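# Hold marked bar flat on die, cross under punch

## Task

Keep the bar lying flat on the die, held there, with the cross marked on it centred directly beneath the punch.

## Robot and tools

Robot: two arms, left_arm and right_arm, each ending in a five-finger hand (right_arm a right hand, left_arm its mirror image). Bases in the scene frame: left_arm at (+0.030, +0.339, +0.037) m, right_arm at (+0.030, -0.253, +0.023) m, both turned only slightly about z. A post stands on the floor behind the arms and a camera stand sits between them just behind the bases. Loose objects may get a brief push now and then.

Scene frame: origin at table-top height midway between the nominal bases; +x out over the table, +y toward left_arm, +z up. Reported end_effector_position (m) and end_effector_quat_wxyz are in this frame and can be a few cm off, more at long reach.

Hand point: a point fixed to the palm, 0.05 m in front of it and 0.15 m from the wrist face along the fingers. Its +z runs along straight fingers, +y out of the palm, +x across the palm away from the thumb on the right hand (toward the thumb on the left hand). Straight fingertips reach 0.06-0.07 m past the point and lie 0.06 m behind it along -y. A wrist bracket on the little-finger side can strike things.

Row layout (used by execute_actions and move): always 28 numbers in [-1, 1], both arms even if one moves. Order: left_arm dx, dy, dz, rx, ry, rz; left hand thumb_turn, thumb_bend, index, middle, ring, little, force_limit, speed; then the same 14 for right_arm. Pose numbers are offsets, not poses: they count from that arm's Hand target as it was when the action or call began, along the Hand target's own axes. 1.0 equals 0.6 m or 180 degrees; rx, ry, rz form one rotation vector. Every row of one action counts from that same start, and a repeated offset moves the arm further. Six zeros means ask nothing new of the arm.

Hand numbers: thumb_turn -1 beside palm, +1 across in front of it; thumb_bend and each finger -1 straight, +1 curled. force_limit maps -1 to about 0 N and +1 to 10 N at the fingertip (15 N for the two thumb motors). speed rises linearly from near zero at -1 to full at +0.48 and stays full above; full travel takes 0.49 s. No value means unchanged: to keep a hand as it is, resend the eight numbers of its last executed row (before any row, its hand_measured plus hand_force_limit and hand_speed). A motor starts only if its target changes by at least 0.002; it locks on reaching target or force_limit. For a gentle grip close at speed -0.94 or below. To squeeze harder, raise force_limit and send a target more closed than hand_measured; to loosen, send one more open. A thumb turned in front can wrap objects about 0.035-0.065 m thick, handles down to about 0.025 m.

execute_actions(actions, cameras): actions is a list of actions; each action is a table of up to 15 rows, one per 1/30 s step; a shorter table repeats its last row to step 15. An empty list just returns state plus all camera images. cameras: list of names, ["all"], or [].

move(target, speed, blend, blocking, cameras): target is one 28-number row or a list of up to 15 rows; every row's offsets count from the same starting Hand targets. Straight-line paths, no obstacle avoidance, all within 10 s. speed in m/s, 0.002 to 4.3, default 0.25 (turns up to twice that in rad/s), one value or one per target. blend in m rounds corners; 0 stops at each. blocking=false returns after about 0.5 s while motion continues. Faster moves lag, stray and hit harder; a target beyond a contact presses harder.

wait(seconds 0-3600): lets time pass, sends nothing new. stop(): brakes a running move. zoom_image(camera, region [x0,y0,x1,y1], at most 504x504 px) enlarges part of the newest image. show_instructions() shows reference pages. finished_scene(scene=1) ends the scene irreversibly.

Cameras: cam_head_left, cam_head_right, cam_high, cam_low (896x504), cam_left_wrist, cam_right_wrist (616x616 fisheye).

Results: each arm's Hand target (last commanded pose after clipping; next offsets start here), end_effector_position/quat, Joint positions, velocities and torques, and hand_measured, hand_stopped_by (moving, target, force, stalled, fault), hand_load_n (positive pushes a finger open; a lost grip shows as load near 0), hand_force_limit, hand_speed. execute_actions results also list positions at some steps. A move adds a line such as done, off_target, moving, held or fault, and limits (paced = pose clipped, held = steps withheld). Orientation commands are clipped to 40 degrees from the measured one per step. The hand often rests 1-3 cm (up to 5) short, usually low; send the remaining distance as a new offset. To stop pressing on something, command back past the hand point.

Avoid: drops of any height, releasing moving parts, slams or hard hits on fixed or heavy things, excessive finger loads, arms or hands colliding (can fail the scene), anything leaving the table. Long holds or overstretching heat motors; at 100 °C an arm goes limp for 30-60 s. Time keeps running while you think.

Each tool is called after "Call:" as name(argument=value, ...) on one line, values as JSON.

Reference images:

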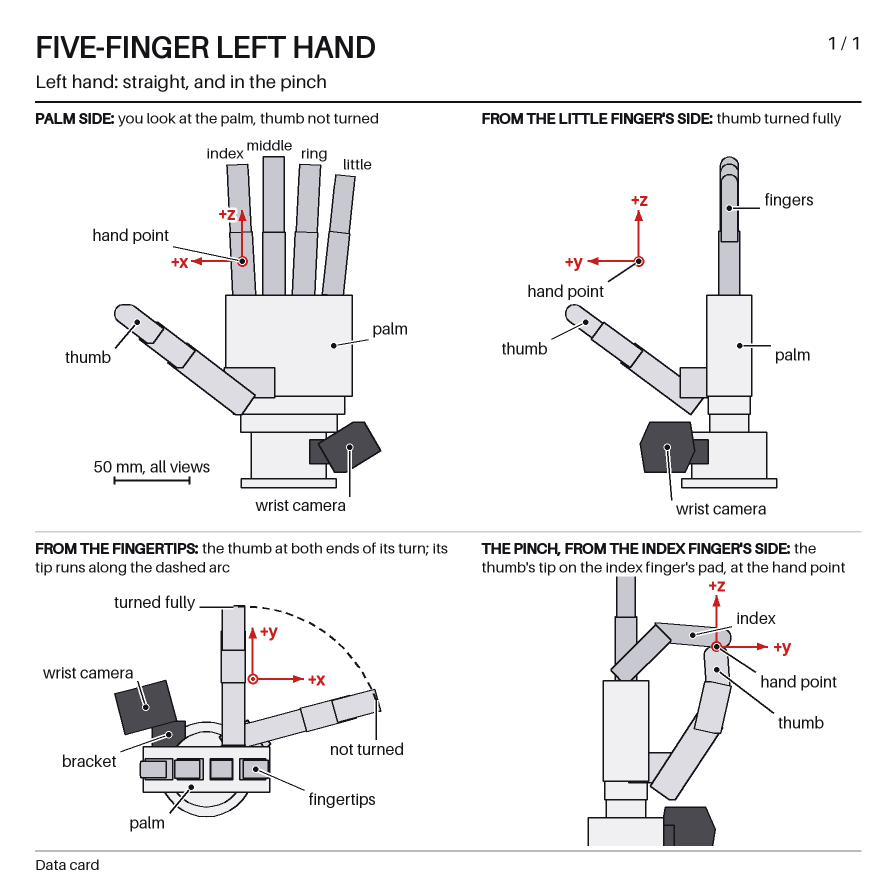

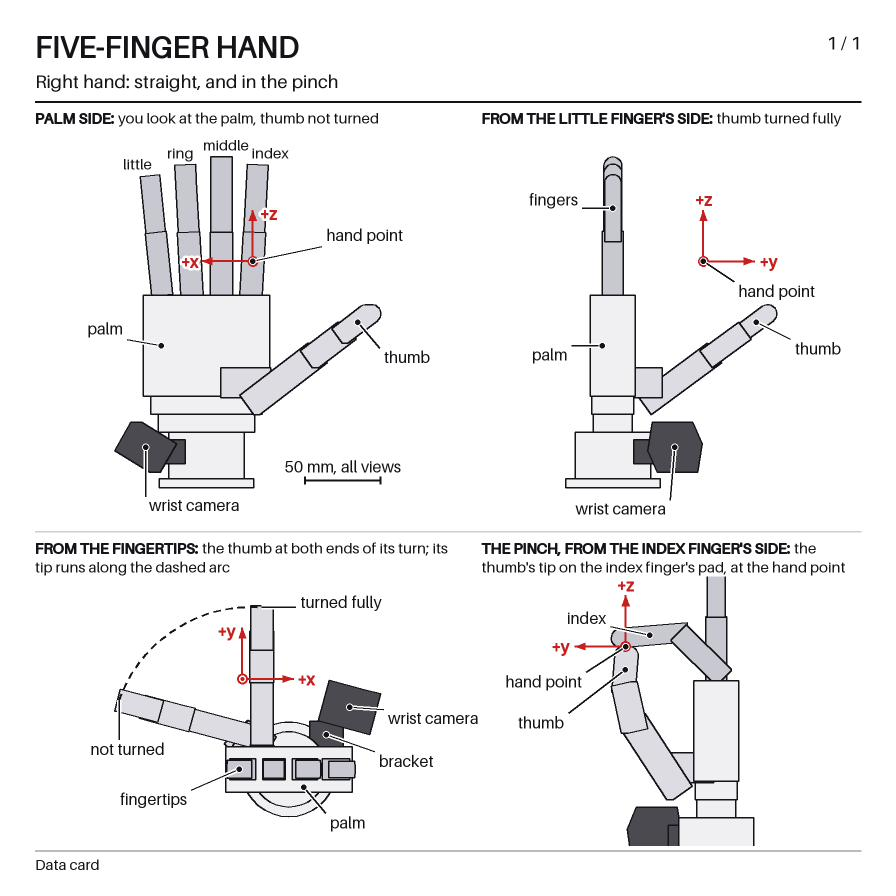

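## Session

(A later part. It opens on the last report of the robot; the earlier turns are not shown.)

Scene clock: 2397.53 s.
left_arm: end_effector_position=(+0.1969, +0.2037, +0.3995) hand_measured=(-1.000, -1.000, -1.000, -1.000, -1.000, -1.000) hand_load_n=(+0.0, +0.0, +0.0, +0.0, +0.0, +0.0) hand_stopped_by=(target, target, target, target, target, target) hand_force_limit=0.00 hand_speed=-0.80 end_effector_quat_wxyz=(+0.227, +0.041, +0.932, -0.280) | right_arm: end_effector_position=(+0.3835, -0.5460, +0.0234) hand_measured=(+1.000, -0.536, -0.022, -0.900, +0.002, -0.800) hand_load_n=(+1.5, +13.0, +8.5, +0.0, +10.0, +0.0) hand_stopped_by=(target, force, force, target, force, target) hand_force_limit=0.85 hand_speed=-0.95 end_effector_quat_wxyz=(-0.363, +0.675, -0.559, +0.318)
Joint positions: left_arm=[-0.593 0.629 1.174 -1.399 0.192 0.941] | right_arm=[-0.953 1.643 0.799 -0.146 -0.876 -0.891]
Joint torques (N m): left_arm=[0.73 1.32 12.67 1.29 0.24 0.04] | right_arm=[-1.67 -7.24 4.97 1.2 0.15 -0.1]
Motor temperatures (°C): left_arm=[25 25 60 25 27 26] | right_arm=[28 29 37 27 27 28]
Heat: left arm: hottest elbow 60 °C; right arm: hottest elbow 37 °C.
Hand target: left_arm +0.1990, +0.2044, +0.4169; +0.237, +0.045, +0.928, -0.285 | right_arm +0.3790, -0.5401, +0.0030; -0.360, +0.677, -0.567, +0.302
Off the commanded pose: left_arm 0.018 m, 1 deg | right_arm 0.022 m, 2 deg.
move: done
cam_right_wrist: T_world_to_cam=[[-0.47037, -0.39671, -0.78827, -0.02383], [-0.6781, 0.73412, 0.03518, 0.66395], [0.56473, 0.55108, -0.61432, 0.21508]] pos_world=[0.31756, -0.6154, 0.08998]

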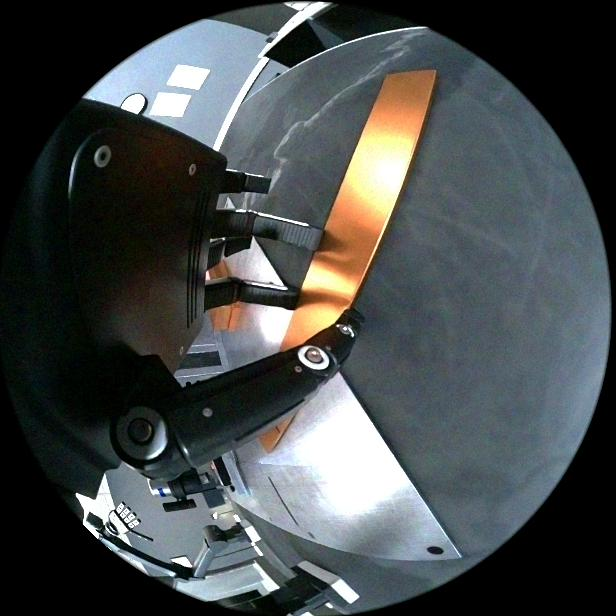

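Call:
execute_actions(actions=[[[0,0,0,0,0,0,-1,-1,-1,-1,-1,-1,0,-0.8,0.0007,-0.0016,-0.0006,0.0006,0.0003,-0.0004,1,-0.24,0.31,-0.9,0.31,-0.8,0.85,-0.95],[0,0,0,0,0,0,-1,-1,-1,-1,-1,-1,0,-0.8,0.0015,-0.0032,-0.0012,0.0012,0.0006,-0.0008,1,-0.25,0.3,-0.9,0.3,-0.8,0.85,-0.95],[0,0,0,0,0,0,-1,-1,-1,-1,-1,-1,0,-0.8,0.0022,-0.0048,-0.0019,0.0018,0.0009,-0.0012,1,-0.24,0.31,-0.9,0.31,-0.8,0.85,-0.95],[0,0,0,0,0,0,-1,-1,-1,-1,-1,-1,0,-0.8,0.0029,-0.0064,-0.0025,0.0024,0.0011,-0.0016,1,-0.25,0.3,-0.9,0.3,-0.8,0.85,-0.95],[0,0,0,0,0,0,-1,-1,-1,-1,-1,-1,0,-0.8,0.0037,-0.008,-0.0031,0.003,0.0014,-0.002,1,-0.24,0.31,-0.9,0.31,-0.8,0.85,-0.95],[0,0,0,0,0,0,-1,-1,-1,-1,-1,-1,0,-0.8,0.0044,-0.0096,-0.0037,0.0036,0.0017,-0.0024,1,-0.25,0.3,-0.9,0.3,-0.8,0.85,-0.95],[0,0,0,0,0,0,-1,-1,-1,-1,-1,-1,0,-0.8,0.0051,-0.0112,-0.0043,0.0042,0.002,-0.0028,1,-0.24,0.31,-0.9,0.31,-0.8,0.85,-0.95],[0,0,0,0,0,0,-1,-1,-1,-1,-1,-1,0,-0.8,0.0059,-0.0127,-0.005,0.0049,0.0023,-0.0031,1,-0.25,0.3,-0.9,0.3,-0.8,0.85,-0.95],[0,0,0,0,0,0,-1,-1,-1,-1,-1,-1,0,-0.8,0.0066,-0.0143,-0.0056,0.0055,0.0026,-0.0035,1,-0.24,0.31,-0.9,0.31,-0.8,0.85,-0.95],[0,0,0,0,0,0,-1,-1,-1,-1,-1,-1,0,-0.8,0.0073,-0.0159,-0.0062,0.0061,0.0029,-0.0039,1,-0.25,0.3,-0.9,0.3,-0.8,0.85,-0.95],[0,0,0,0,0,0,-1,-1,-1,-1,-1,-1,0,-0.8,0.0081,-0.0175,-0.0068,0.0067,0.0032,-0.0043,1,-0.24,0.31,-0.9,0.31,-0.8,0.85,-0.95],[0,0,0,0,0,0,-1,-1,-1,-1,-1,-1,0,-0.8,0.0088,-0.0191,-0.0074,0.0073,0.0034,-0.0047,1,-0.25,0.3,-0.9,0.3,-0.8,0.85,-0.95],[0,0,0,0,0,0,-1,-1,-1,-1,-1,-1,0,-0.8,0.0095,-0.0207,-0.0081,0.0079,0.0037,-0.0051,1,-0.24,0.31,-0.9,0.31,-0.8,0.85,-0.95],[0,0,0,0,0,0,-1,-1,-1,-1,-1,-1,0,-0.8,0.0103,-0.0223,-0.0087,0.0085,0.004,-0.0055,1,-0.25,0.3,-0.9,0.3,-0.8,0.85,-0.95],[0,0,0,0,0,0,-1,-1,-1,-1,-1,-1,0,-0.8,0.011,-0.0239,-0.0093,0.0091,0.0043,-0.0059,1,-0.24,0.31,-0.9,0.31,-0.8,0.85,-0.95]],[[0,0,0,0,0,0,-1,-1,-1,-1,-1,-1,0,-0.8,0.0001,-0.0019,-0.0012,0,0,0,1,-0.25,0.3,-0.9,0.3,-0.8,0.85,-0.95],[0,0,0,0,0,0,-1,-1,-1,-1,-1,-1,0,-0.8,0.0001,-0.0037,-0.0024,0,0,0,1,-0.24,0.31,-0.9,0.31,-0.8,0.85,-0.95],[0,0,0,0,0,0,-1,-1,-1,-1,-1,-1,0,-0.8,0.0002,-0.0056,-0.0036,0,0,0,1,-0.25,0.3,-0.9,0.3,-0.8,0.85,-0.95],[0,0,0,0,0,0,-1,-1,-1,-1,-1,-1,0,-0.8,0.0002,-0.0075,-0.0048,0,0,0,1,-0.24,0.31,-0.9,0.31,-0.8,0.85,-0.95],[0,0,0,0,0,0,-1,-1,-1,-1,-1,-1,0,-0.8,0.0003,-0.0094,-0.006,0,0,0,1,-0.25,0.3,-0.9,0.3,-0.8,0.85,-0.95],[0,0,0,0,0,0,-1,-1,-1,-1,-1,-1,0,-0.8,0.0003,-0.0112,-0.0072,0,0,0,1,-0.24,0.31,-0.9,0.31,-0.8,0.85,-0.95],[0,0,0,0,0,0,-1,-1,-1,-1,-1,-1,0,-0.8,0.0004,-0.0131,-0.0084,0,0,0,1,-0.25,0.3,-0.9,0.3,-0.8,0.85,-0.95],[0,0,0,0,0,0,-1,-1,-1,-1,-1,-1,0,-0.8,0.0004,-0.015,-0.0095,0,0,0,1,-0.24,0.31,-0.9,0.31,-0.8,0.85,-0.95],[0,0,0,0,0,0,-1,-1,-1,-1,-1,-1,0,-0.8,0.0005,-0.0169,-0.0107,0,0,0,1,-0.25,0.3,-0.9,0.3,-0.8,0.85,-0.95],[0,0,0,0,0,0,-1,-1,-1,-1,-1,-1,0,-0.8,0.0005,-0.0187,-0.0119,0,0,0,1,-0.24,0.31,-0.9,0.31,-0.8,0.85,-0.95],[0,0,0,0,0,0,-1,-1,-1,-1,-1,-1,0,-0.8,0.0006,-0.0206,-0.0131,0,0,0,1,-0.25,0.3,-0.9,0.3,-0.8,0.85,-0.95],[0,0,0,0,0,0,-1,-1,-1,-1,-1,-1,0,-0.8,0.0006,-0.0225,-0.0143,0,0,0,1,-0.24,0.31,-0.9,0.31,-0.8,0.85,-0.95],[0,0,0,0,0,0,-1,-1,-1,-1,-1,-1,0,-0.8,0.0007,-0.0244,-0.0155,0,0,0,1,-0.25,0.3,-0.9,0.3,-0.8,0.85,-0.95],[0,0,0,0,0,0,-1,-1,-1,-1,-1,-1,0,-0.8,0.0007,-0.0262,-0.0167,0,0,0,1,-0.24,0.31,-0.9,0.31,-0.8,0.85,-0.95],[0,0,0,0,0,0,-1,-1,-1,-1,-1,-1,0,-0.8,0.0008,-0.0281,-0.0179,0,0,0,1,-0.25,0.3,-0.9,0.3,-0.8,0.85,-0.95]]], cameras=["cam_right_wrist", "cam_high", "cam_head_left"])

Call:
zoom_image(camera="cam_right_wrist", region=[240, 180, 440, 380])

Scene clock: 2467.57 s.
left_arm: end_effector_position=(+0.1969, +0.2037, +0.3995) hand_measured=(-1.000, -1.000, -1.000, -1.000, -1.000, -1.000) hand_load_n=(+0.0, +0.0, +0.0, +0.0, +0.0, +0.0) hand_stopped_by=(target, target, target, target, target, target) hand_force_limit=0.00 hand_speed=-0.80 end_effector_quat_wxyz=(+0.227, +0.041, +0.932, -0.280) | right_arm: end_effector_position=(+0.3806, -0.5407, +0.0276) hand_measured=(+1.000, -0.262, +0.300, -0.900, +0.300, -0.800) hand_load_n=(+0.0, +0.0, +0.0, +0.0, +0.0, +0.0) hand_stopped_by=(target, moving, target, target, target, target) hand_force_limit=0.85 hand_speed=-0.95 end_effector_quat_wxyz=(-0.367, +0.672, -0.565, +0.308)
Joint positions: left_arm=[-0.593 0.629 1.174 -1.399 0.192 0.941] | right_arm=[-0.953 1.628 0.799 -0.181 -0.879 -0.886]
Joint torques (N m): left_arm=[0.73 1.32 12.67 1.31 0.24 0.04] | right_arm=[-1.38 -11.4 6.39 0.55 -0.41 -0.01]
Motor temperatures (°C): left_arm=[25 25 60 25 27 26] | right_arm=[28 29 36 27 27 28]
Heat: left arm: hottest elbow 60 °C; right arm: hottest elbow 36 °C.
Hand target: left_arm +0.1990, +0.2044, +0.4169; +0.237, +0.045, +0.928, -0.285 | right_arm +0.3835, -0.5459, +0.0380; -0.363, +0.674, -0.559, +0.318
Off the commanded pose: left_arm 0.018 m, 1 deg | right_arm 0.012 m, 1 deg.
not at rest: the robot was still moving 3 seconds after this call's last action.
Step readings (end_effector_position of left_arm | right_arm):
0: (+0.1969, +0.2037, +0.3995) | (+0.3835, -0.5460, +0.0234)
1: (+0.1969, +0.2037, +0.3995) | (+0.3835, -0.5460, +0.0234)
2: (+0.1969, +0.2037, +0.3995) | (+0.3835, -0.5460, +0.0234)
4: (+0.1969, +0.2037, +0.3995) | (+0.3836, -0.5459, +0.0234)
8: (+0.1969, +0.2037, +0.3995) | (+0.3839, -0.5457, +0.0238)
15: (+0.1969, +0.2037, +0.3995) | (+0.3844, -0.5452, +0.0246)
16: (+0.1969, +0.2037, +0.3995) | (+0.3844, -0.5452, +0.0246)
17: (+0.1969, +0.2037, +0.3995) | (+0.3845, -0.5451, +0.0247)
19: (+0.1969, +0.2037, +0.3995) | (+0.3847, -0.5449, +0.0253)
23: (+0.1969, +0.2037, +0.3995) | (+0.3849, -0.5452, +0.0266)
30: (+0.1969, +0.2037, +0.3995) | (+0.3829, -0.5431, +0.0281)
cam_right_wrist: T_world_to_cam=[[-0.4791, -0.3785, -0.79196, -0.00647], [-0.67638, 0.73424, 0.05827, 0.65666], [0.55944, 0.56359, -0.60778, 0.22502]] pos_world=[0.31517, -0.61142, 0.09337]
Images, in order (width x height): cam_head_left 896x504, cam_high 896x504, cam_right_wrist 616x616.

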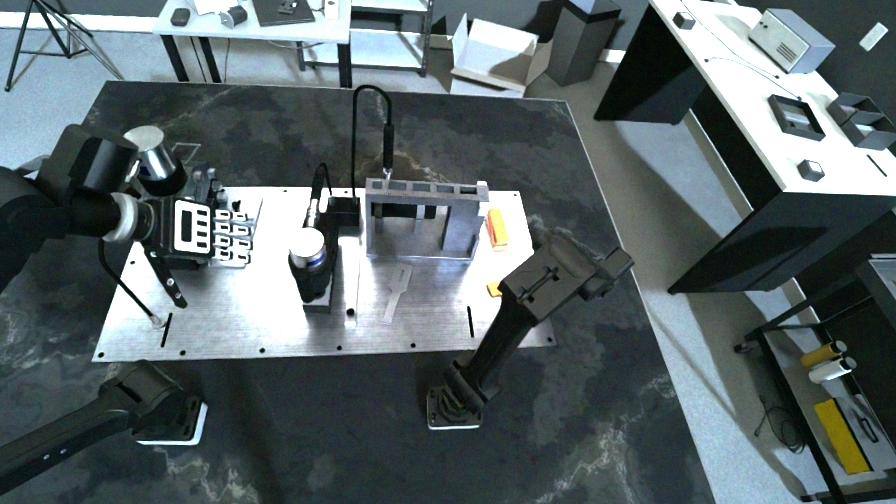

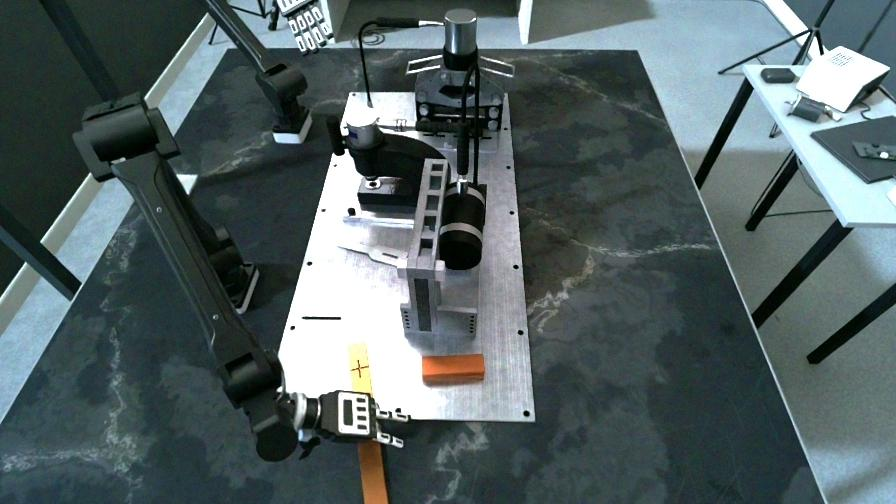

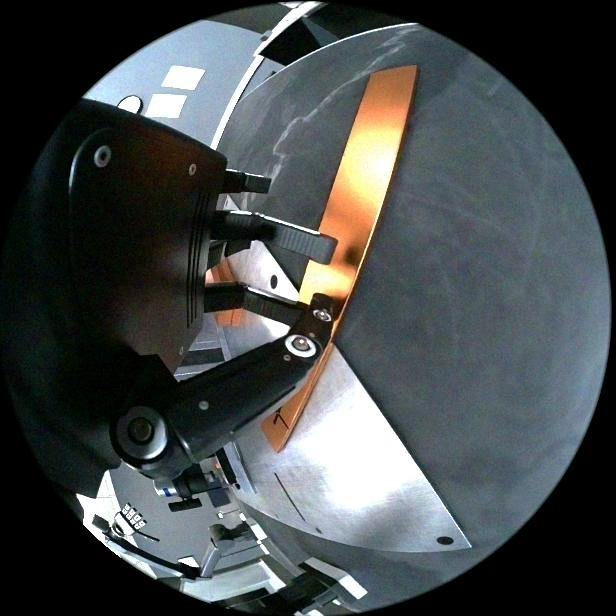

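Scaled by 2.520 from the camera's image (finer frame: 880x880).

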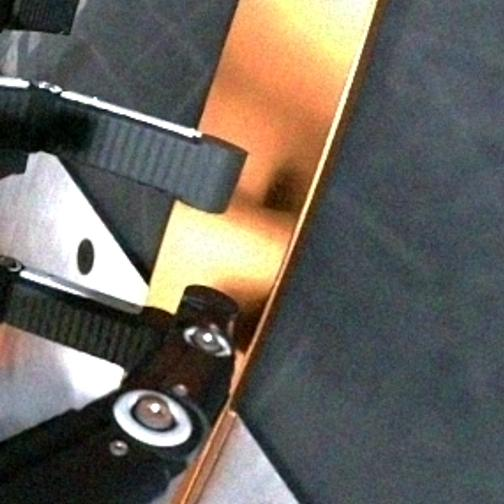

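Call:
move(target=[0, 0, 0, 0, 0, 0, -1, -1, -1, -1, -1, -1, 0, -0.8, 0, 0, 0, 0, 0, 0, 1, -0.56, -0.3, -0.9, -0.3, -0.8, 0.0, -0.7])

Call:
move(target=[[0, 0, 0, 0, 0, 0, -1, -1, -1, -1, -1, -1, 0, -0.8, 0, 0.0113, -0.0552, 0, 0, 0, 1, -0.56, -0.3, -0.9, -0.3, -0.8, 0.0, -0.7], [0, 0, 0, 0, 0, 0, -1, -1, -1, -1, -1, -1, 0, -0.8, -0.0012, 0.0535, -0.0285, 0, 0, 0, 1, -0.56, -0.3, -0.9, -0.3, -0.8, 0.0, -0.7]], speed=0.06, cameras=["cam_right_wrist"])

Call:
zoom_image(camera="cam_right_wrist", region=[220, 160, 440, 380])

Scene clock: 2543.70 s.
left_arm: end_effector_position=(+0.1969, +0.2037, +0.3995) hand_measured=(-1.000, -1.000, -1.000, -1.000, -1.000, -1.000) hand_load_n=(+0.0, -0.5, +0.0, +0.0, +0.0, +0.0) hand_stopped_by=(target, target, target, target, target, target) hand_force_limit=0.00 hand_speed=-0.80 end_effector_quat_wxyz=(+0.227, +0.041, +0.932, -0.280) | right_arm: end_effector_position=(+0.3805, -0.5408, +0.0287) hand_measured=(+1.000, -0.560, -0.300, -0.900, -0.300, -0.800) hand_load_n=(+0.0, +0.0, +0.0, +0.0, +0.0, +0.0) hand_stopped_by=(target, target, target, target, target, target) hand_force_limit=0.00 hand_speed=-0.70 end_effector_quat_wxyz=(-0.367, +0.672, -0.564, +0.309)
Joint positions: left_arm=[-0.593 0.629 1.174 -1.399 0.192 0.941] | right_arm=[-0.953 1.625 0.799 -0.182 -0.878 -0.886]
Joint torques (N m): left_arm=[0.73 1.32 12.67 1.29 0.25 0.04] | right_arm=[-1.61 -10.7 6.61 0.88 -0.45 -0.05]
Motor temperatures (°C): left_arm=[25 25 61 25 27 26] | right_arm=[28 29 37 27 27 28]
Heat: left arm: hottest elbow 61 °C; right arm: hottest elbow 37 °C.
Hand target: left_arm +0.1990, +0.2044, +0.4169; +0.237, +0.045, +0.928, -0.285 | right_arm +0.3835, -0.5459, +0.0379; -0.363, +0.674, -0.559, +0.317
Off the commanded pose: left_arm 0.018 m, 1 deg | right_arm 0.011 m, 1 deg.
move: done

Scene clock: 2545.63 s.
left_arm: end_effector_position=(+0.1969, +0.2037, +0.3995) hand_measured=(-1.000, -1.000, -1.000, -1.000, -1.000, -1.000) hand_load_n=(+0.0, +0.0, +0.0, +0.0, +0.0, +0.0) hand_stopped_by=(target, target, target, target, target, target) hand_force_limit=0.00 hand_speed=-0.80 end_effector_quat_wxyz=(+0.227, +0.041, +0.932, -0.280) | right_arm: end_effector_position=(+0.3564, -0.5488, +0.0284) hand_measured=(+1.000, -0.560, -0.300, -0.900, -0.300, -0.800) hand_load_n=(+0.0, +0.0, +0.0, +0.0, +0.0, -0.5) hand_stopped_by=(target, target, target, target, target, target) hand_force_limit=0.00 hand_speed=-0.70 end_effector_quat_wxyz=(-0.366, +0.674, -0.557, +0.317)
Joint positions: left_arm=[-0.593 0.629 1.174 -1.399 0.192 0.941] | right_arm=[-1.016 1.613 0.785 -0.231 -0.917 -0.979]
Joint torques (N m): left_arm=[0.73 1.26 12.67 1.29 0.25 0.04] | right_arm=[-2.67 -9.17 5.04 1.61 -0.35 -0.13]
Motor temperatures (°C): left_arm=[25 25 61 25 27 26] | right_arm=[28 29 37 27 27 28]
Heat: left arm: hottest elbow 61 °C; right arm: hottest elbow 37 °C.
Hand target: left_arm +0.1990, +0.2044, +0.4169; +0.237, +0.045, +0.928, -0.285 | right_arm +0.3523, -0.5512, +0.0201; -0.363, +0.675, -0.559, +0.318
Off the commanded pose: left_arm 0.018 m, 1 deg | right_arm 0.010 m, 0 deg.
move: done
cam_right_wrist: T_world_to_cam=[[-0.46467, -0.3954, -0.7923, -0.03496], [-0.68176, 0.73073, 0.03516, 0.64695], [0.56505, 0.5565, -0.60912, 0.23761]] pos_world=[0.29056, -0.6188, 0.09429]

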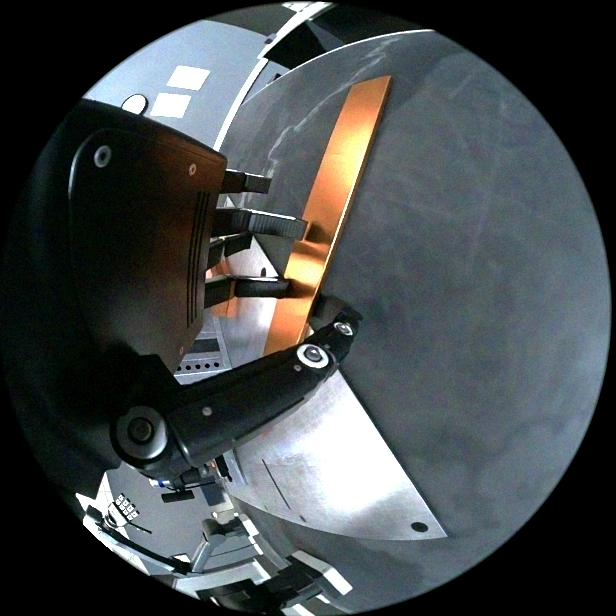

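Scaled by 2.291 from the camera's image (finer frame: 880x880).

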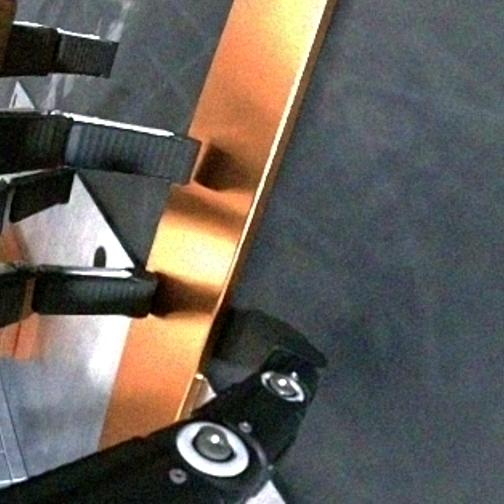

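Call:
move(target=[0, 0, 0, 0, 0, 0, -1, -1, -1, -1, -1, -1, 0, -0.8, 0.0004, 0.0141, 0.0089, 0, 0, 0, 1, -0.56, -0.3, -0.9, -0.3, -0.8, 0.0, -0.7], speed=0.04, cameras=["cam_right_wrist"])

Call:
zoom_image(camera="cam_right_wrist", region=[220, 160, 440, 380])

Scene clock: 2553.83 s.
left_arm: end_effector_position=(+0.1969, +0.2037, +0.3995) hand_measured=(-1.000, -1.000, -1.000, -1.000, -1.000, -1.000) hand_load_n=(+0.0, +0.0, +0.0, +0.0, +0.0, +0.0) hand_stopped_by=(target, target, target, target, target, target) hand_force_limit=0.00 hand_speed=-0.80 end_effector_quat_wxyz=(+0.227, +0.041, +0.932, -0.280) | right_arm: end_effector_position=(+0.3594, -0.5519, +0.0271) hand_measured=(+1.000, -0.560, -0.300, -0.900, -0.300, -0.800) hand_load_n=(+0.0, +0.0, -0.5, -0.5, +0.0, +0.0) hand_stopped_by=(target, target, target, target, target, target) hand_force_limit=0.00 hand_speed=-0.70 end_effector_quat_wxyz=(-0.367, +0.675, -0.551, +0.325)
Joint positions: left_arm=[-0.593 0.629 1.174 -1.399 0.192 0.941] | right_arm=[-1.016 1.622 0.785 -0.205 -0.924 -0.979]
Joint torques (N m): left_arm=[0.73 1.32 12.67 1.29 0.24 0.04] | right_arm=[-2.78 -7.59 4.59 1.73 -0.15 -0.14]
Motor temperatures (°C): left_arm=[25 25 61 25 27 26] | right_arm=[28 29 37 27 27 28]
Heat: left arm: hottest elbow 61 °C; right arm: hottest elbow 37 °C.
Hand target: left_arm +0.1990, +0.2044, +0.4169; +0.237, +0.045, +0.928, -0.285 | right_arm +0.3524, -0.5517, +0.0101; -0.363, +0.675, -0.559, +0.318
Off the commanded pose: left_arm 0.018 m, 1 deg | right_arm 0.018 m, 1 deg.
move: off_target (right_arm)
cam_right_wrist: T_world_to_cam=[[-0.4519, -0.40662, -0.79401, -0.04653], [-0.68475, 0.72859, 0.0166, 0.65165], [0.57175, 0.5512, -0.60768, 0.23147]] pos_world=[0.29285, -0.62129, 0.0929]

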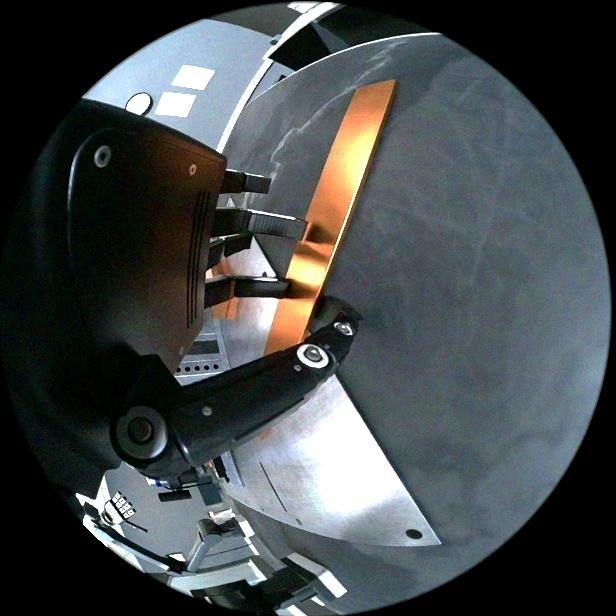

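Scaled by 2.291 from the camera's image (finer frame: 880x880).

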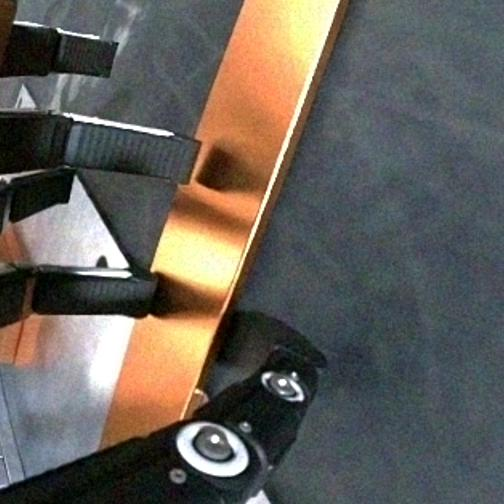

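Call:
move(target=[0, 0, 0, 0, 0, 0, -1, -1, -1, -1, -1, -1, 0, -0.8, 0.0004, 0.0141, 0.0089, 0, 0, 0, 1, -0.56, -0.3, -0.9, -0.3, -0.8, 0.0, -0.7], speed=0.04, cameras=["cam_right_wrist"])

Call:
zoom_image(camera="cam_right_wrist", region=[260, 200, 360, 300])

Scene clock: 2562.43 s.
left_arm: end_effector_position=(+0.1969, +0.2037, +0.3995) hand_measured=(-1.000, -1.000, -1.000, -1.000, -1.000, -1.000) hand_load_n=(+0.0, -0.5, +0.0, +0.0, -0.5, +0.0) hand_stopped_by=(target, target, target, target, target, target) hand_force_limit=0.00 hand_speed=-0.80 end_effector_quat_wxyz=(+0.227, +0.041, +0.932, -0.280) | right_arm: end_effector_position=(+0.3620, -0.5530, +0.0257) hand_measured=(+1.000, -0.560, -0.300, -0.900, -0.300, -0.800) hand_load_n=(+0.0, +0.0, -0.5, +0.0, +0.0, +0.0) hand_stopped_by=(target, target, target, target, target, target) hand_force_limit=0.00 hand_speed=-0.70 end_effector_quat_wxyz=(-0.370, +0.675, -0.545, +0.332)
Joint positions: left_arm=[-0.593 0.629 1.174 -1.399 0.192 0.941] | right_arm=[-1.016 1.631 0.782 -0.177 -0.937 -0.978]
Joint torques (N m): left_arm=[0.73 1.26 12.67 1.29 0.25 0.04] | right_arm=[-2.2 -6.36 4.42 1.54 0.36 -0.18]
Motor temperatures (°C): left_arm=[25 25 61 25 27 26] | right_arm=[28 29 37 27 27 28]
Heat: left arm: hottest elbow 61 °C; right arm: hottest elbow 37 °C.
Hand target: left_arm +0.1990, +0.2044, +0.4169; +0.237, +0.045, +0.928, -0.285 | right_arm +0.3524, -0.5521, +0.0000; -0.363, +0.675, -0.559, +0.318
Off the commanded pose: left_arm 0.018 m, 1 deg | right_arm 0.027 m, 2 deg.
move: off_target (right_arm)
cam_right_wrist: T_world_to_cam=[[-0.43595, -0.41511, -0.79852, -0.05727], [-0.68901, 0.72475, -0.00059, 0.6542], [0.57898, 0.54993, -0.60197, 0.22634]] pos_world=[0.29474, -0.62238, 0.09091]

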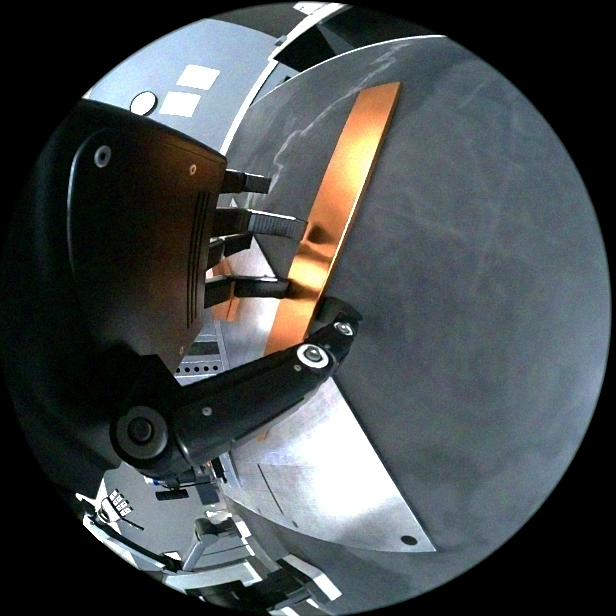

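Scaled by 5.040 from the camera's image (finer frame: 880x880).

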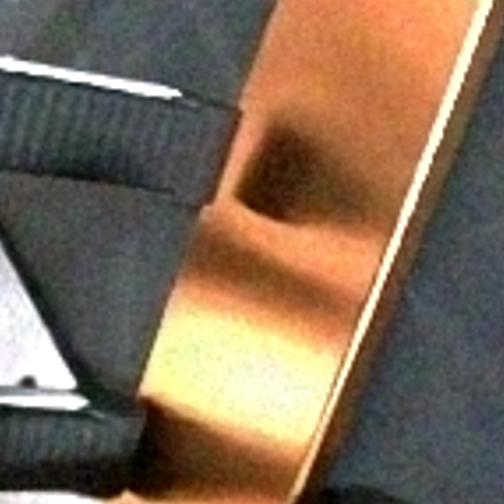

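Call:
move(target=[[0, 0, 0, 0, 0, 0, -1, -1, -1, -1, -1, -1, 0, -0.8, -0.0068, -0.0785, -0.0008, -0.0343, -0.0045, 0.0059, 1, -0.56, -0.3, -0.9, -0.3, -0.8, 0.0, -0.7], [0, 0, 0, 0, 0, 0, -1, -1, -1, -1, -1, -1, 0, -0.8, -0.0080, -0.0385, 0.0233, -0.0343, -0.0045, 0.0059, 1, -0.56, -0.3, -0.9, -0.3, -0.8, 0.0, -0.7]], speed=0.06, cameras=["cam_right_wrist"])

Call:
zoom_image(camera="cam_right_wrist", region=[240, 180, 440, 380])

Scene clock: 2613.10 s.
left_arm: end_effector_position=(+0.1969, +0.2037, +0.3995) hand_measured=(-1.000, -1.000, -1.000, -1.000, -1.000, -1.000) hand_load_n=(-0.5, +0.0, -0.5, +0.0, +0.0, +0.0) hand_stopped_by=(target, target, target, target, target, target) hand_force_limit=0.00 hand_speed=-0.80 end_effector_quat_wxyz=(+0.227, +0.041, +0.932, -0.280) | right_arm: end_effector_position=(+0.3728, -0.5431, +0.0260) hand_measured=(+1.000, -0.560, -0.300, -0.900, -0.300, -0.800) hand_load_n=(+0.0, +0.0, -3.0, +0.0, +0.0, +0.0) hand_stopped_by=(target, target, target, target, target, target) hand_force_limit=0.00 hand_speed=-0.70 end_effector_quat_wxyz=(-0.336, +0.686, -0.579, +0.285)
Joint positions: left_arm=[-0.593 0.629 1.174 -1.399 0.192 0.941] | right_arm=[-0.94 1.617 0.828 -0.284 -0.801 -0.925]
Joint torques (N m): left_arm=[0.73 1.32 12.67 1.29 0.24 0.04] | right_arm=[-0.85 -7.71 5.91 1.91 0.01 -0.06]
Motor temperatures (°C): left_arm=[25 25 61 25 27 26] | right_arm=[28 29 35 27 27 28]
Heat: left arm: hottest elbow 61 °C; right arm: hottest elbow 35 °C.
Hand target: left_arm +0.1990, +0.2044, +0.4169; +0.237, +0.045, +0.928, -0.285 | right_arm +0.3753, -0.5429, +0.0120; -0.333, +0.690, -0.579, +0.279
Off the commanded pose: left_arm 0.018 m, 1 deg | right_arm 0.014 m, 1 deg.
move: off_target (right_arm)
cam_right_wrist: T_world_to_cam=[[-0.54651, -0.38884, -0.7417, 0.00575], [-0.6661, 0.73864, 0.10357, 0.65075], [0.50758, 0.55065, -0.66268, 0.24349]] pos_world=[0.31302, -0.61251, 0.09823]

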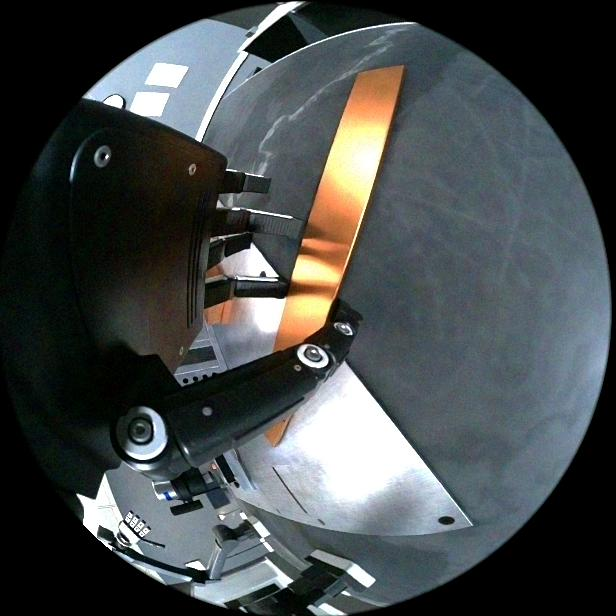

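Scaled by 2.520 from the camera's image (finer frame: 880x880).

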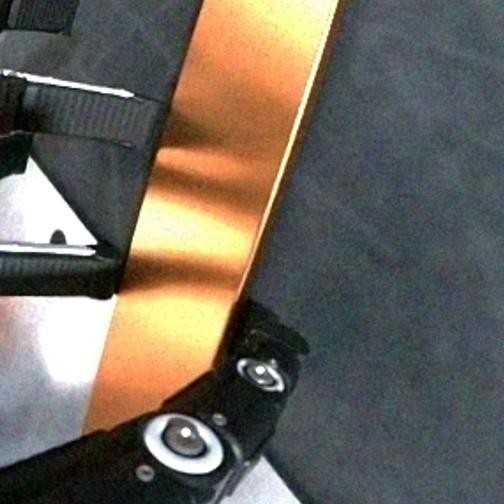

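Call:
move(target=[[0, 0, 0, 0, 0, 0, -1, -1, -1, -1, -1, -1, 0, -0.8, 0.0160, -0.0130, -0.0104, 0, 0, 0, 1, -0.56, -0.3, -0.9, -0.3, -0.8, 0.0, -0.7], [0, 0, 0, 0, 0, 0, -1, -1, -1, -1, -1, -1, 0, -0.8, 0.0160, 0.0130, 0.0104, 0, 0, 0, 1, -0.56, -0.3, -0.9, -0.3, -0.8, 0.0, -0.7]], speed=0.06, cameras=["cam_right_wrist"])

Call:
zoom_image(camera="cam_right_wrist", region=[240, 180, 440, 380])

Scene clock: 2627.30 s.
left_arm: end_effector_position=(+0.1969, +0.2037, +0.3995) hand_measured=(-1.000, -1.000, -1.000, -1.000, -1.000, -1.000) hand_load_n=(+0.0, -0.5, +0.0, +0.0, +0.0, +0.0) hand_stopped_by=(target, target, target, target, target, target) hand_force_limit=0.00 hand_speed=-0.80 end_effector_quat_wxyz=(+0.227, +0.041, +0.932, -0.280) | right_arm: end_effector_position=(+0.3766, -0.5437, +0.0244) hand_measured=(+1.000, -0.560, -0.300, -0.900, -0.300, -0.800) hand_load_n=(+0.0, +0.0, -5.0, +0.0, +0.0, +0.0) hand_stopped_by=(target, target, target, target, target, target) hand_force_limit=0.00 hand_speed=-0.70 end_effector_quat_wxyz=(-0.344, +0.685, -0.575, +0.286)
Joint positions: left_arm=[-0.593 0.629 1.174 -1.399 0.192 0.941] | right_arm=[-0.94 1.631 0.834 -0.272 -0.819 -0.923]
Joint torques (N m): left_arm=[0.73 1.26 12.67 1.29 0.24 0.04] | right_arm=[-1.55 -5.6 6.89 1.78 0.54 -0.22]
Motor temperatures (°C): left_arm=[25 25 61 25 27 26] | right_arm=[28 29 36 27 27 28]
Heat: left arm: hottest elbow 61 °C; right arm: hottest elbow 36 °C.
Hand target: left_arm +0.1990, +0.2044, +0.4169; +0.237, +0.045, +0.928, -0.285 | right_arm +0.3770, -0.5524, +0.0019; -0.333, +0.690, -0.579, +0.279
Off the commanded pose: left_arm 0.018 m, 1 deg | right_arm 0.024 m, 2 deg.
move: off_target (right_arm)
cam_right_wrist: T_world_to_cam=[[-0.53292, -0.38676, -0.7526, 0.00278], [-0.67308, 0.73278, 0.10003, 0.65345], [0.5128, 0.55987, -0.65083, 0.24354]] pos_world=[0.31641, -0.61411, 0.09523]

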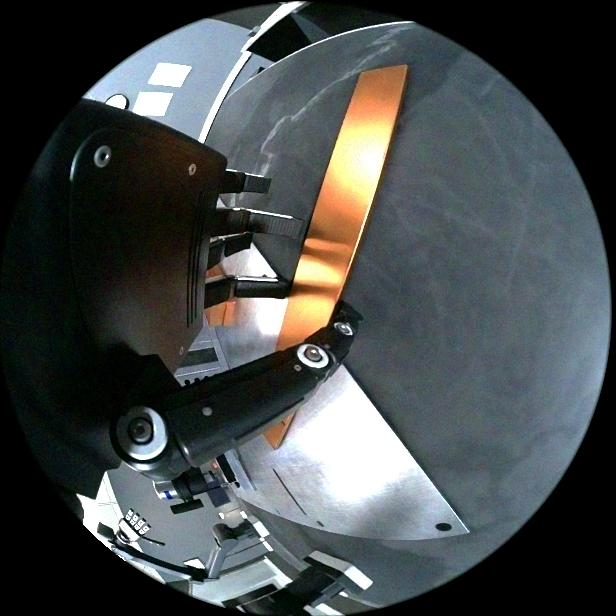

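Scaled by 2.520 from the camera's image (finer frame: 880x880).

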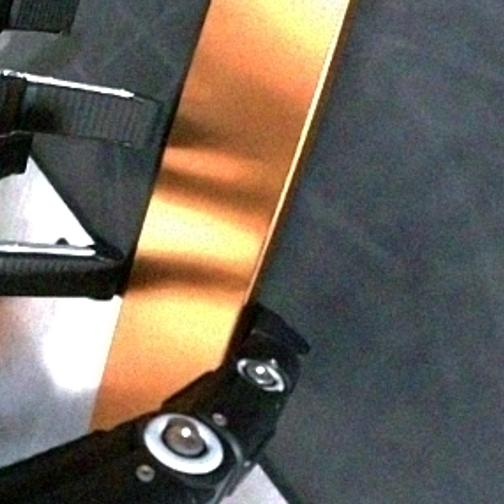

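Call:
move(target=[[0, 0, 0, 0, 0, 0, -1, -1, -1, -1, -1, -1, 0, -0.8, 0.0370, -0.0520, -0.0490, 0, 0, 0, 1, -0.56, -0.3, -0.9, -0.3, -0.8, 0.0, -0.7], [0, 0, 0, 0, 0, 0, -1, -1, -1, -1, -1, -1, 0, -0.8, 0.0130, -0.0125, -0.0105, 0, 0, 0, 1, -0.56, -0.3, -0.9, -0.3, -0.8, 0.0, -0.7]], speed=0.08, cameras=["cam_right_wrist"])

Call:
zoom_image(camera="cam_right_wrist", region=[240, 180, 440, 380])

Scene clock: 2639.93 s.
left_arm: end_effector_position=(+0.1969, +0.2037, +0.3995) hand_measured=(-1.000, -1.000, -1.000, -1.000, -1.000, -1.000) hand_load_n=(+0.0, -0.5, +0.0, +0.0, +0.0, +0.0) hand_stopped_by=(target, target, target, target, target, target) hand_force_limit=0.00 hand_speed=-0.80 end_effector_quat_wxyz=(+0.227, +0.041, +0.932, -0.280) | right_arm: end_effector_position=(+0.3785, -0.5668, +0.0241) hand_measured=(+1.000, -0.560, -0.300, -0.900, -0.300, -0.800) hand_load_n=(+0.0, +0.0, +0.0, +0.0, +0.0, +0.0) hand_stopped_by=(target, target, target, target, target, target) hand_force_limit=0.00 hand_speed=-0.70 end_effector_quat_wxyz=(-0.331, +0.690, -0.575, +0.289)
Joint positions: left_arm=[-0.593 0.629 1.174 -1.399 0.192 0.941] | right_arm=[-0.957 1.665 0.889 -0.307 -0.803 -0.957]
Joint torques (N m): left_arm=[0.73 1.32 12.67 1.29 0.24 0.04] | right_arm=[-0.85 -8.76 5.07 1.65 -0.33 0.08]
Motor temperatures (°C): left_arm=[25 25 61 25 27 26] | right_arm=[28 29 37 27 27 28]
Heat: left arm: hottest elbow 61 °C; right arm: hottest elbow 37 °C.
Hand target: left_arm +0.1990, +0.2044, +0.4169; +0.237, +0.045, +0.928, -0.285 | right_arm +0.3782, -0.5602, +0.0119; -0.333, +0.690, -0.579, +0.279
Off the commanded pose: left_arm 0.018 m, 1 deg | right_arm 0.014 m, 1 deg.
move: off_target (right_arm)
cam_right_wrist: T_world_to_cam=[[-0.54433, -0.40349, -0.73546, -0.01098], [-0.66945, 0.73726, 0.09099, 0.67301], [0.50552, 0.54188, -0.67143, 0.24835]] pos_world=[0.31902, -0.63519, 0.09743]

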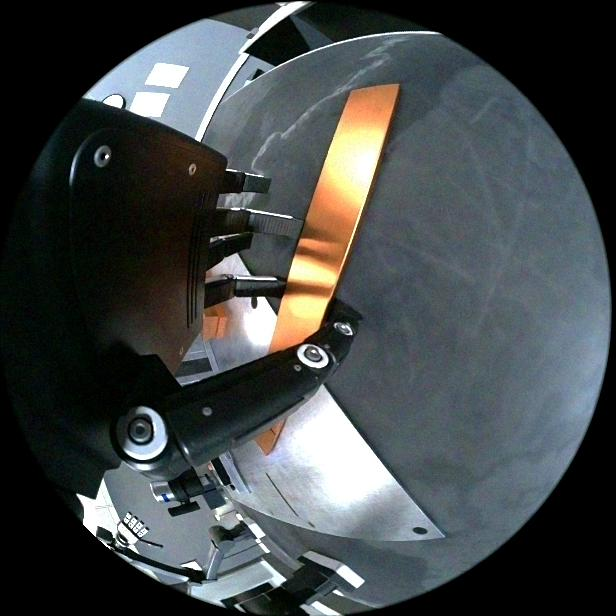

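Scaled by 2.520 from the camera's image (finer frame: 880x880).

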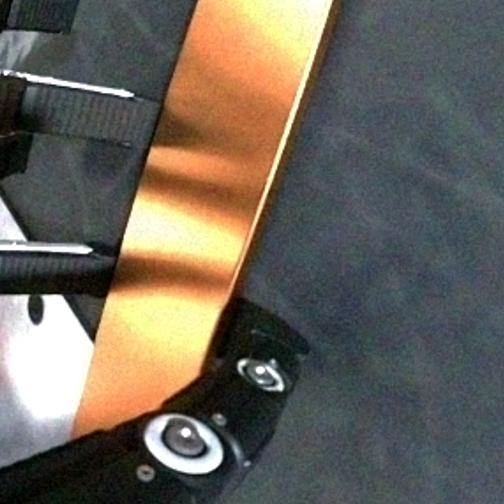

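Call:
move(target=[0, 0, 0, 0, 0, 0, -1, -1, -1, -1, -1, -1, 0, -0.8, 0, 0.0110, 0.0085, 0, 0, 0, 1, -0.56, -0.3, -0.9, -0.3, -0.8, 0.0, -0.7], speed=0.05)

Call:
move(target=[0, 0, 0, 0, 0, 0, -1, -1, -1, -1, -1, -1, 0, -0.8, 0, 0.0110, 0.0085, 0, 0, 0, 1, -0.56, -0.3, -0.9, -0.3, -0.8, 0.0, -0.7], speed=0.05, cameras=["cam_right_wrist"])

Call:
zoom_image(camera="cam_right_wrist", region=[240, 180, 440, 380])

Scene clock: 2655.57 s.
left_arm: end_effector_position=(+0.1969, +0.2037, +0.3995) hand_measured=(-1.000, -1.000, -1.000, -1.000, -1.000, -1.000) hand_load_n=(+0.0, +0.0, +0.0, -0.5, +0.0, +0.0) hand_stopped_by=(target, target, target, target, target, target) hand_force_limit=0.00 hand_speed=-0.80 end_effector_quat_wxyz=(+0.227, +0.041, +0.932, -0.280) | right_arm: end_effector_position=(+0.3796, -0.5664, +0.0231) hand_measured=(+1.000, -0.560, -0.300, -0.900, -0.300, -0.800) hand_load_n=(+0.0, +0.0, -2.0, +0.0, +0.0, -0.5) hand_stopped_by=(target, target, target, target, target, target) hand_force_limit=0.00 hand_speed=-0.70 end_effector_quat_wxyz=(-0.334, +0.688, -0.574, +0.292)
Joint positions: left_arm=[-0.593 0.629 1.174 -1.399 0.192 0.941] | right_arm=[-0.957 1.666 0.883 -0.288 -0.809 -0.949]
Joint torques (N m): left_arm=[0.73 1.32 12.68 1.29 0.24 0.04] | right_arm=[-0.32 -7.82 4.94 1.65 0 -0.08]
Motor temperatures (°C): left_arm=[25 25 61 25 27 26] | right_arm=[28 29 36 27 27 28]
Heat: left arm: hottest elbow 61 °C; right arm: hottest elbow 36 °C.
Hand target: left_arm +0.1990, +0.2044, +0.4169; +0.237, +0.045, +0.928, -0.285 | right_arm +0.3780, -0.5601, +0.0034; -0.333, +0.690, -0.579, +0.279
Off the commanded pose: left_arm 0.018 m, 1 deg | right_arm 0.021 m, 2 deg.
move: off_target (right_arm)

Scene clock: 2656.10 s.
left_arm: end_effector_position=(+0.1969, +0.2037, +0.3995) hand_measured=(-1.000, -1.000, -1.000, -1.000, -1.000, -1.000) hand_load_n=(-0.5, +0.0, +0.0, +0.0, +0.0, +0.0) hand_stopped_by=(target, target, target, target, target, target) hand_force_limit=0.00 hand_speed=-0.80 end_effector_quat_wxyz=(+0.227, +0.041, +0.932, -0.280) | right_arm: end_effector_position=(+0.3808, -0.5655, +0.0223) hand_measured=(+1.000, -0.560, -0.300, -0.900, -0.300, -0.800) hand_load_n=(+0.0, +0.0, -6.5, +0.0, +0.0, +0.0) hand_stopped_by=(target, target, target, target, target, target) hand_force_limit=0.00 hand_speed=-0.70 end_effector_quat_wxyz=(-0.337, +0.686, -0.574, +0.295)
Joint positions: left_arm=[-0.593 0.629 1.174 -1.399 0.192 0.941] | right_arm=[-0.957 1.669 0.878 -0.273 -0.816 -0.941]
Joint torques (N m): left_arm=[0.73 1.32 12.67 1.29 0.25 0.04] | right_arm=[-0.26 -6.65 4.68 2.02 0.19 -0.11]
Motor temperatures (°C): left_arm=[25 25 61 25 27 26] | right_arm=[28 29 36 27 27 28]
Heat: left arm: hottest elbow 61 °C; right arm: hottest elbow 36 °C.
Hand target: left_arm +0.1990, +0.2044, +0.4169; +0.237, +0.045, +0.928, -0.285 | right_arm +0.3780, -0.5602, -0.0049; -0.333, +0.690, -0.579, +0.279
Off the commanded pose: left_arm 0.018 m, 1 deg | right_arm 0.028 m, 2 deg.
move: off_target (right_arm)
cam_right_wrist: T_world_to_cam=[[-0.53298, -0.39888, -0.74621, -0.012], [-0.66802, 0.73963, 0.08177, 0.67478], [0.51931, 0.54207, -0.66067, 0.23987]] pos_world=[0.31981, -0.6339, 0.09434]

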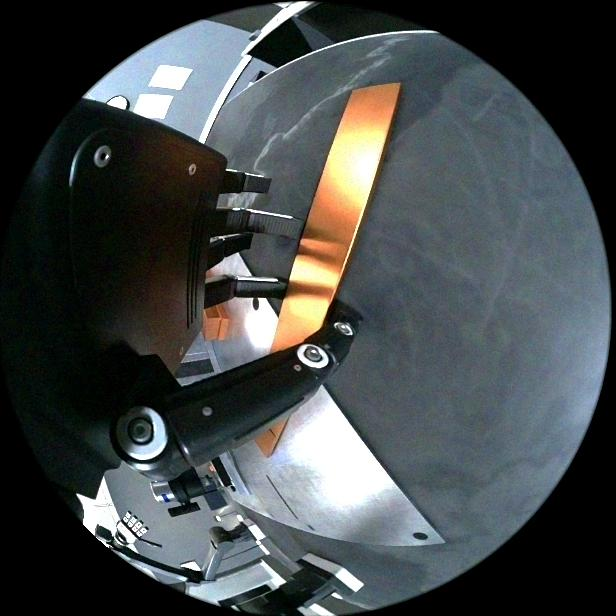

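Scaled by 2.520 from the camera's image (finer frame: 880x880).

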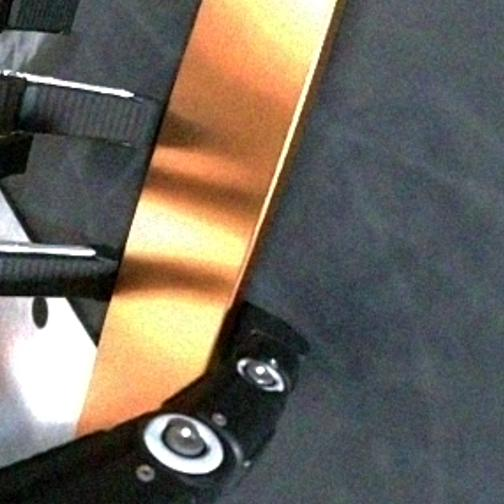

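Call:
move(target=[0, 0, 0, 0, 0, 0, -1, -1, -1, -1, -1, -1, 0, -0.8, 0.0, 0.0, 0.0, 0.0083, 0, 0, 1, -0.56, -0.3, -0.9, -0.3, -0.8, 0.0, -0.7], speed=0.05)

Call:
move(target=[0, 0, 0, 0, 0, 0, -1, -1, -1, -1, -1, -1, 0, -0.8, 0, 0, 0, 0, 0, 0, 1, -0.56, 0.15, -0.9, 0.12, -0.8, 0.0, -0.93], cameras=["cam_right_wrist"])

Call:
zoom_image(camera="cam_right_wrist", region=[240, 180, 440, 380])

Scene clock: 2770.07 s.
left_arm: end_effector_position=(+0.1969, +0.2037, +0.3995) hand_measured=(-1.000, -1.000, -1.000, -1.000, -1.000, -1.000) hand_load_n=(+0.0, +0.0, +0.0, +0.0, +0.0, +0.0) hand_stopped_by=(target, target, target, target, target, target) hand_force_limit=0.00 hand_speed=-0.80 end_effector_quat_wxyz=(+0.227, +0.041, +0.932, -0.280) | right_arm: end_effector_position=(+0.3849, -0.5664, +0.0215) hand_measured=(+1.000, -0.560, -0.300, -0.900, -0.300, -0.800) hand_load_n=(+0.0, +0.0, -4.0, +0.0, +0.0, +0.0) hand_stopped_by=(target, target, target, target, target, target) hand_force_limit=0.00 hand_speed=-0.70 end_effector_quat_wxyz=(-0.343, +0.686, -0.565, +0.305)
Joint positions: left_arm=[-0.593 0.629 1.174 -1.399 0.192 0.941] | right_arm=[-0.957 1.676 0.872 -0.237 -0.835 -0.941]
Joint torques (N m): left_arm=[0.73 1.26 12.67 1.29 0.25 0.04] | right_arm=[-2.02 -7.18 4.62 1.42 0.01 -0.03]
Motor temperatures (°C): left_arm=[25 25 61 25 27 26] | right_arm=[28 29 35 27 27 28]
Heat: left arm: hottest elbow 61 °C; right arm: hottest elbow 35 °C.
Hand target: left_arm +0.1990, +0.2044, +0.4169; +0.237, +0.045, +0.928, -0.285 | right_arm +0.3779, -0.5602, -0.0050; -0.342, +0.686, -0.575, +0.286
Off the commanded pose: left_arm 0.018 m, 1 deg | right_arm 0.028 m, 2 deg.
move: off_target (right_arm)

Scene clock: 2771.63 s.
left_arm: end_effector_position=(+0.1969, +0.2037, +0.3995) hand_measured=(-1.000, -1.000, -1.000, -1.000, -1.000, -1.000) hand_load_n=(+0.0, +0.0, -0.5, +0.0, +0.0, +0.0) hand_stopped_by=(target, target, target, target, target, target) hand_force_limit=0.00 hand_speed=-0.80 end_effector_quat_wxyz=(+0.227, +0.041, +0.932, -0.280) | right_arm: end_effector_position=(+0.3870, -0.5671, +0.0214) hand_measured=(+1.000, -0.560, -0.204, -0.900, -0.046, -0.800) hand_load_n=(+1.5, +3.0, +3.0, +0.0, +4.5, +0.0) hand_stopped_by=(target, target, force, target, force, target) hand_force_limit=0.00 hand_speed=-0.93 end_effector_quat_wxyz=(-0.345, +0.686, -0.561, +0.309)
Joint positions: left_arm=[-0.593 0.629 1.174 -1.399 0.192 0.941] | right_arm=[-0.957 1.68 0.872 -0.225 -0.843 -0.941]
Joint torques (N m): left_arm=[0.73 1.32 12.67 1.29 0.24 0.04] | right_arm=[-1.49 -7.3 4.59 0.95 0.37 -0.03]
Motor temperatures (°C): left_arm=[25 25 61 25 27 26] | right_arm=[28 29 35 27 27 28]
Heat: left arm: hottest elbow 61 °C; right arm: hottest elbow 35 °C.
Hand target: left_arm +0.1990, +0.2044, +0.4169; +0.237, +0.045, +0.928, -0.285 | right_arm +0.3779, -0.5603, -0.0048; -0.342, +0.686, -0.575, +0.287
Off the commanded pose: left_arm 0.018 m, 1 deg | right_arm 0.029 m, 3 deg.
move: done
cam_right_wrist: T_world_to_cam=[[-0.4997, -0.41515, -0.76023, -0.03191], [-0.68033, 0.73135, 0.0478, 0.68092], [0.53614, 0.54109, -0.6479, 0.22963]] pos_world=[0.32419, -0.63548, 0.09197]

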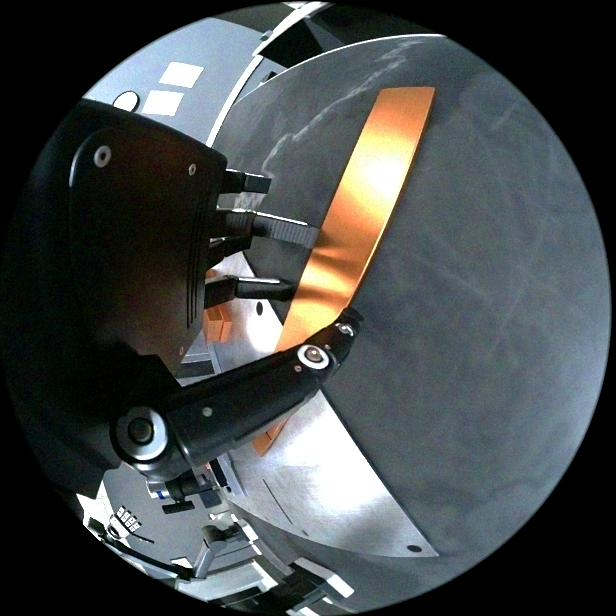

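Scaled by 2.520 from the camera's image (finer frame: 880x880).

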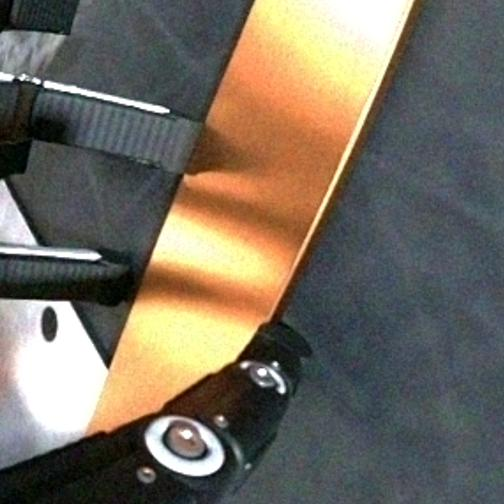

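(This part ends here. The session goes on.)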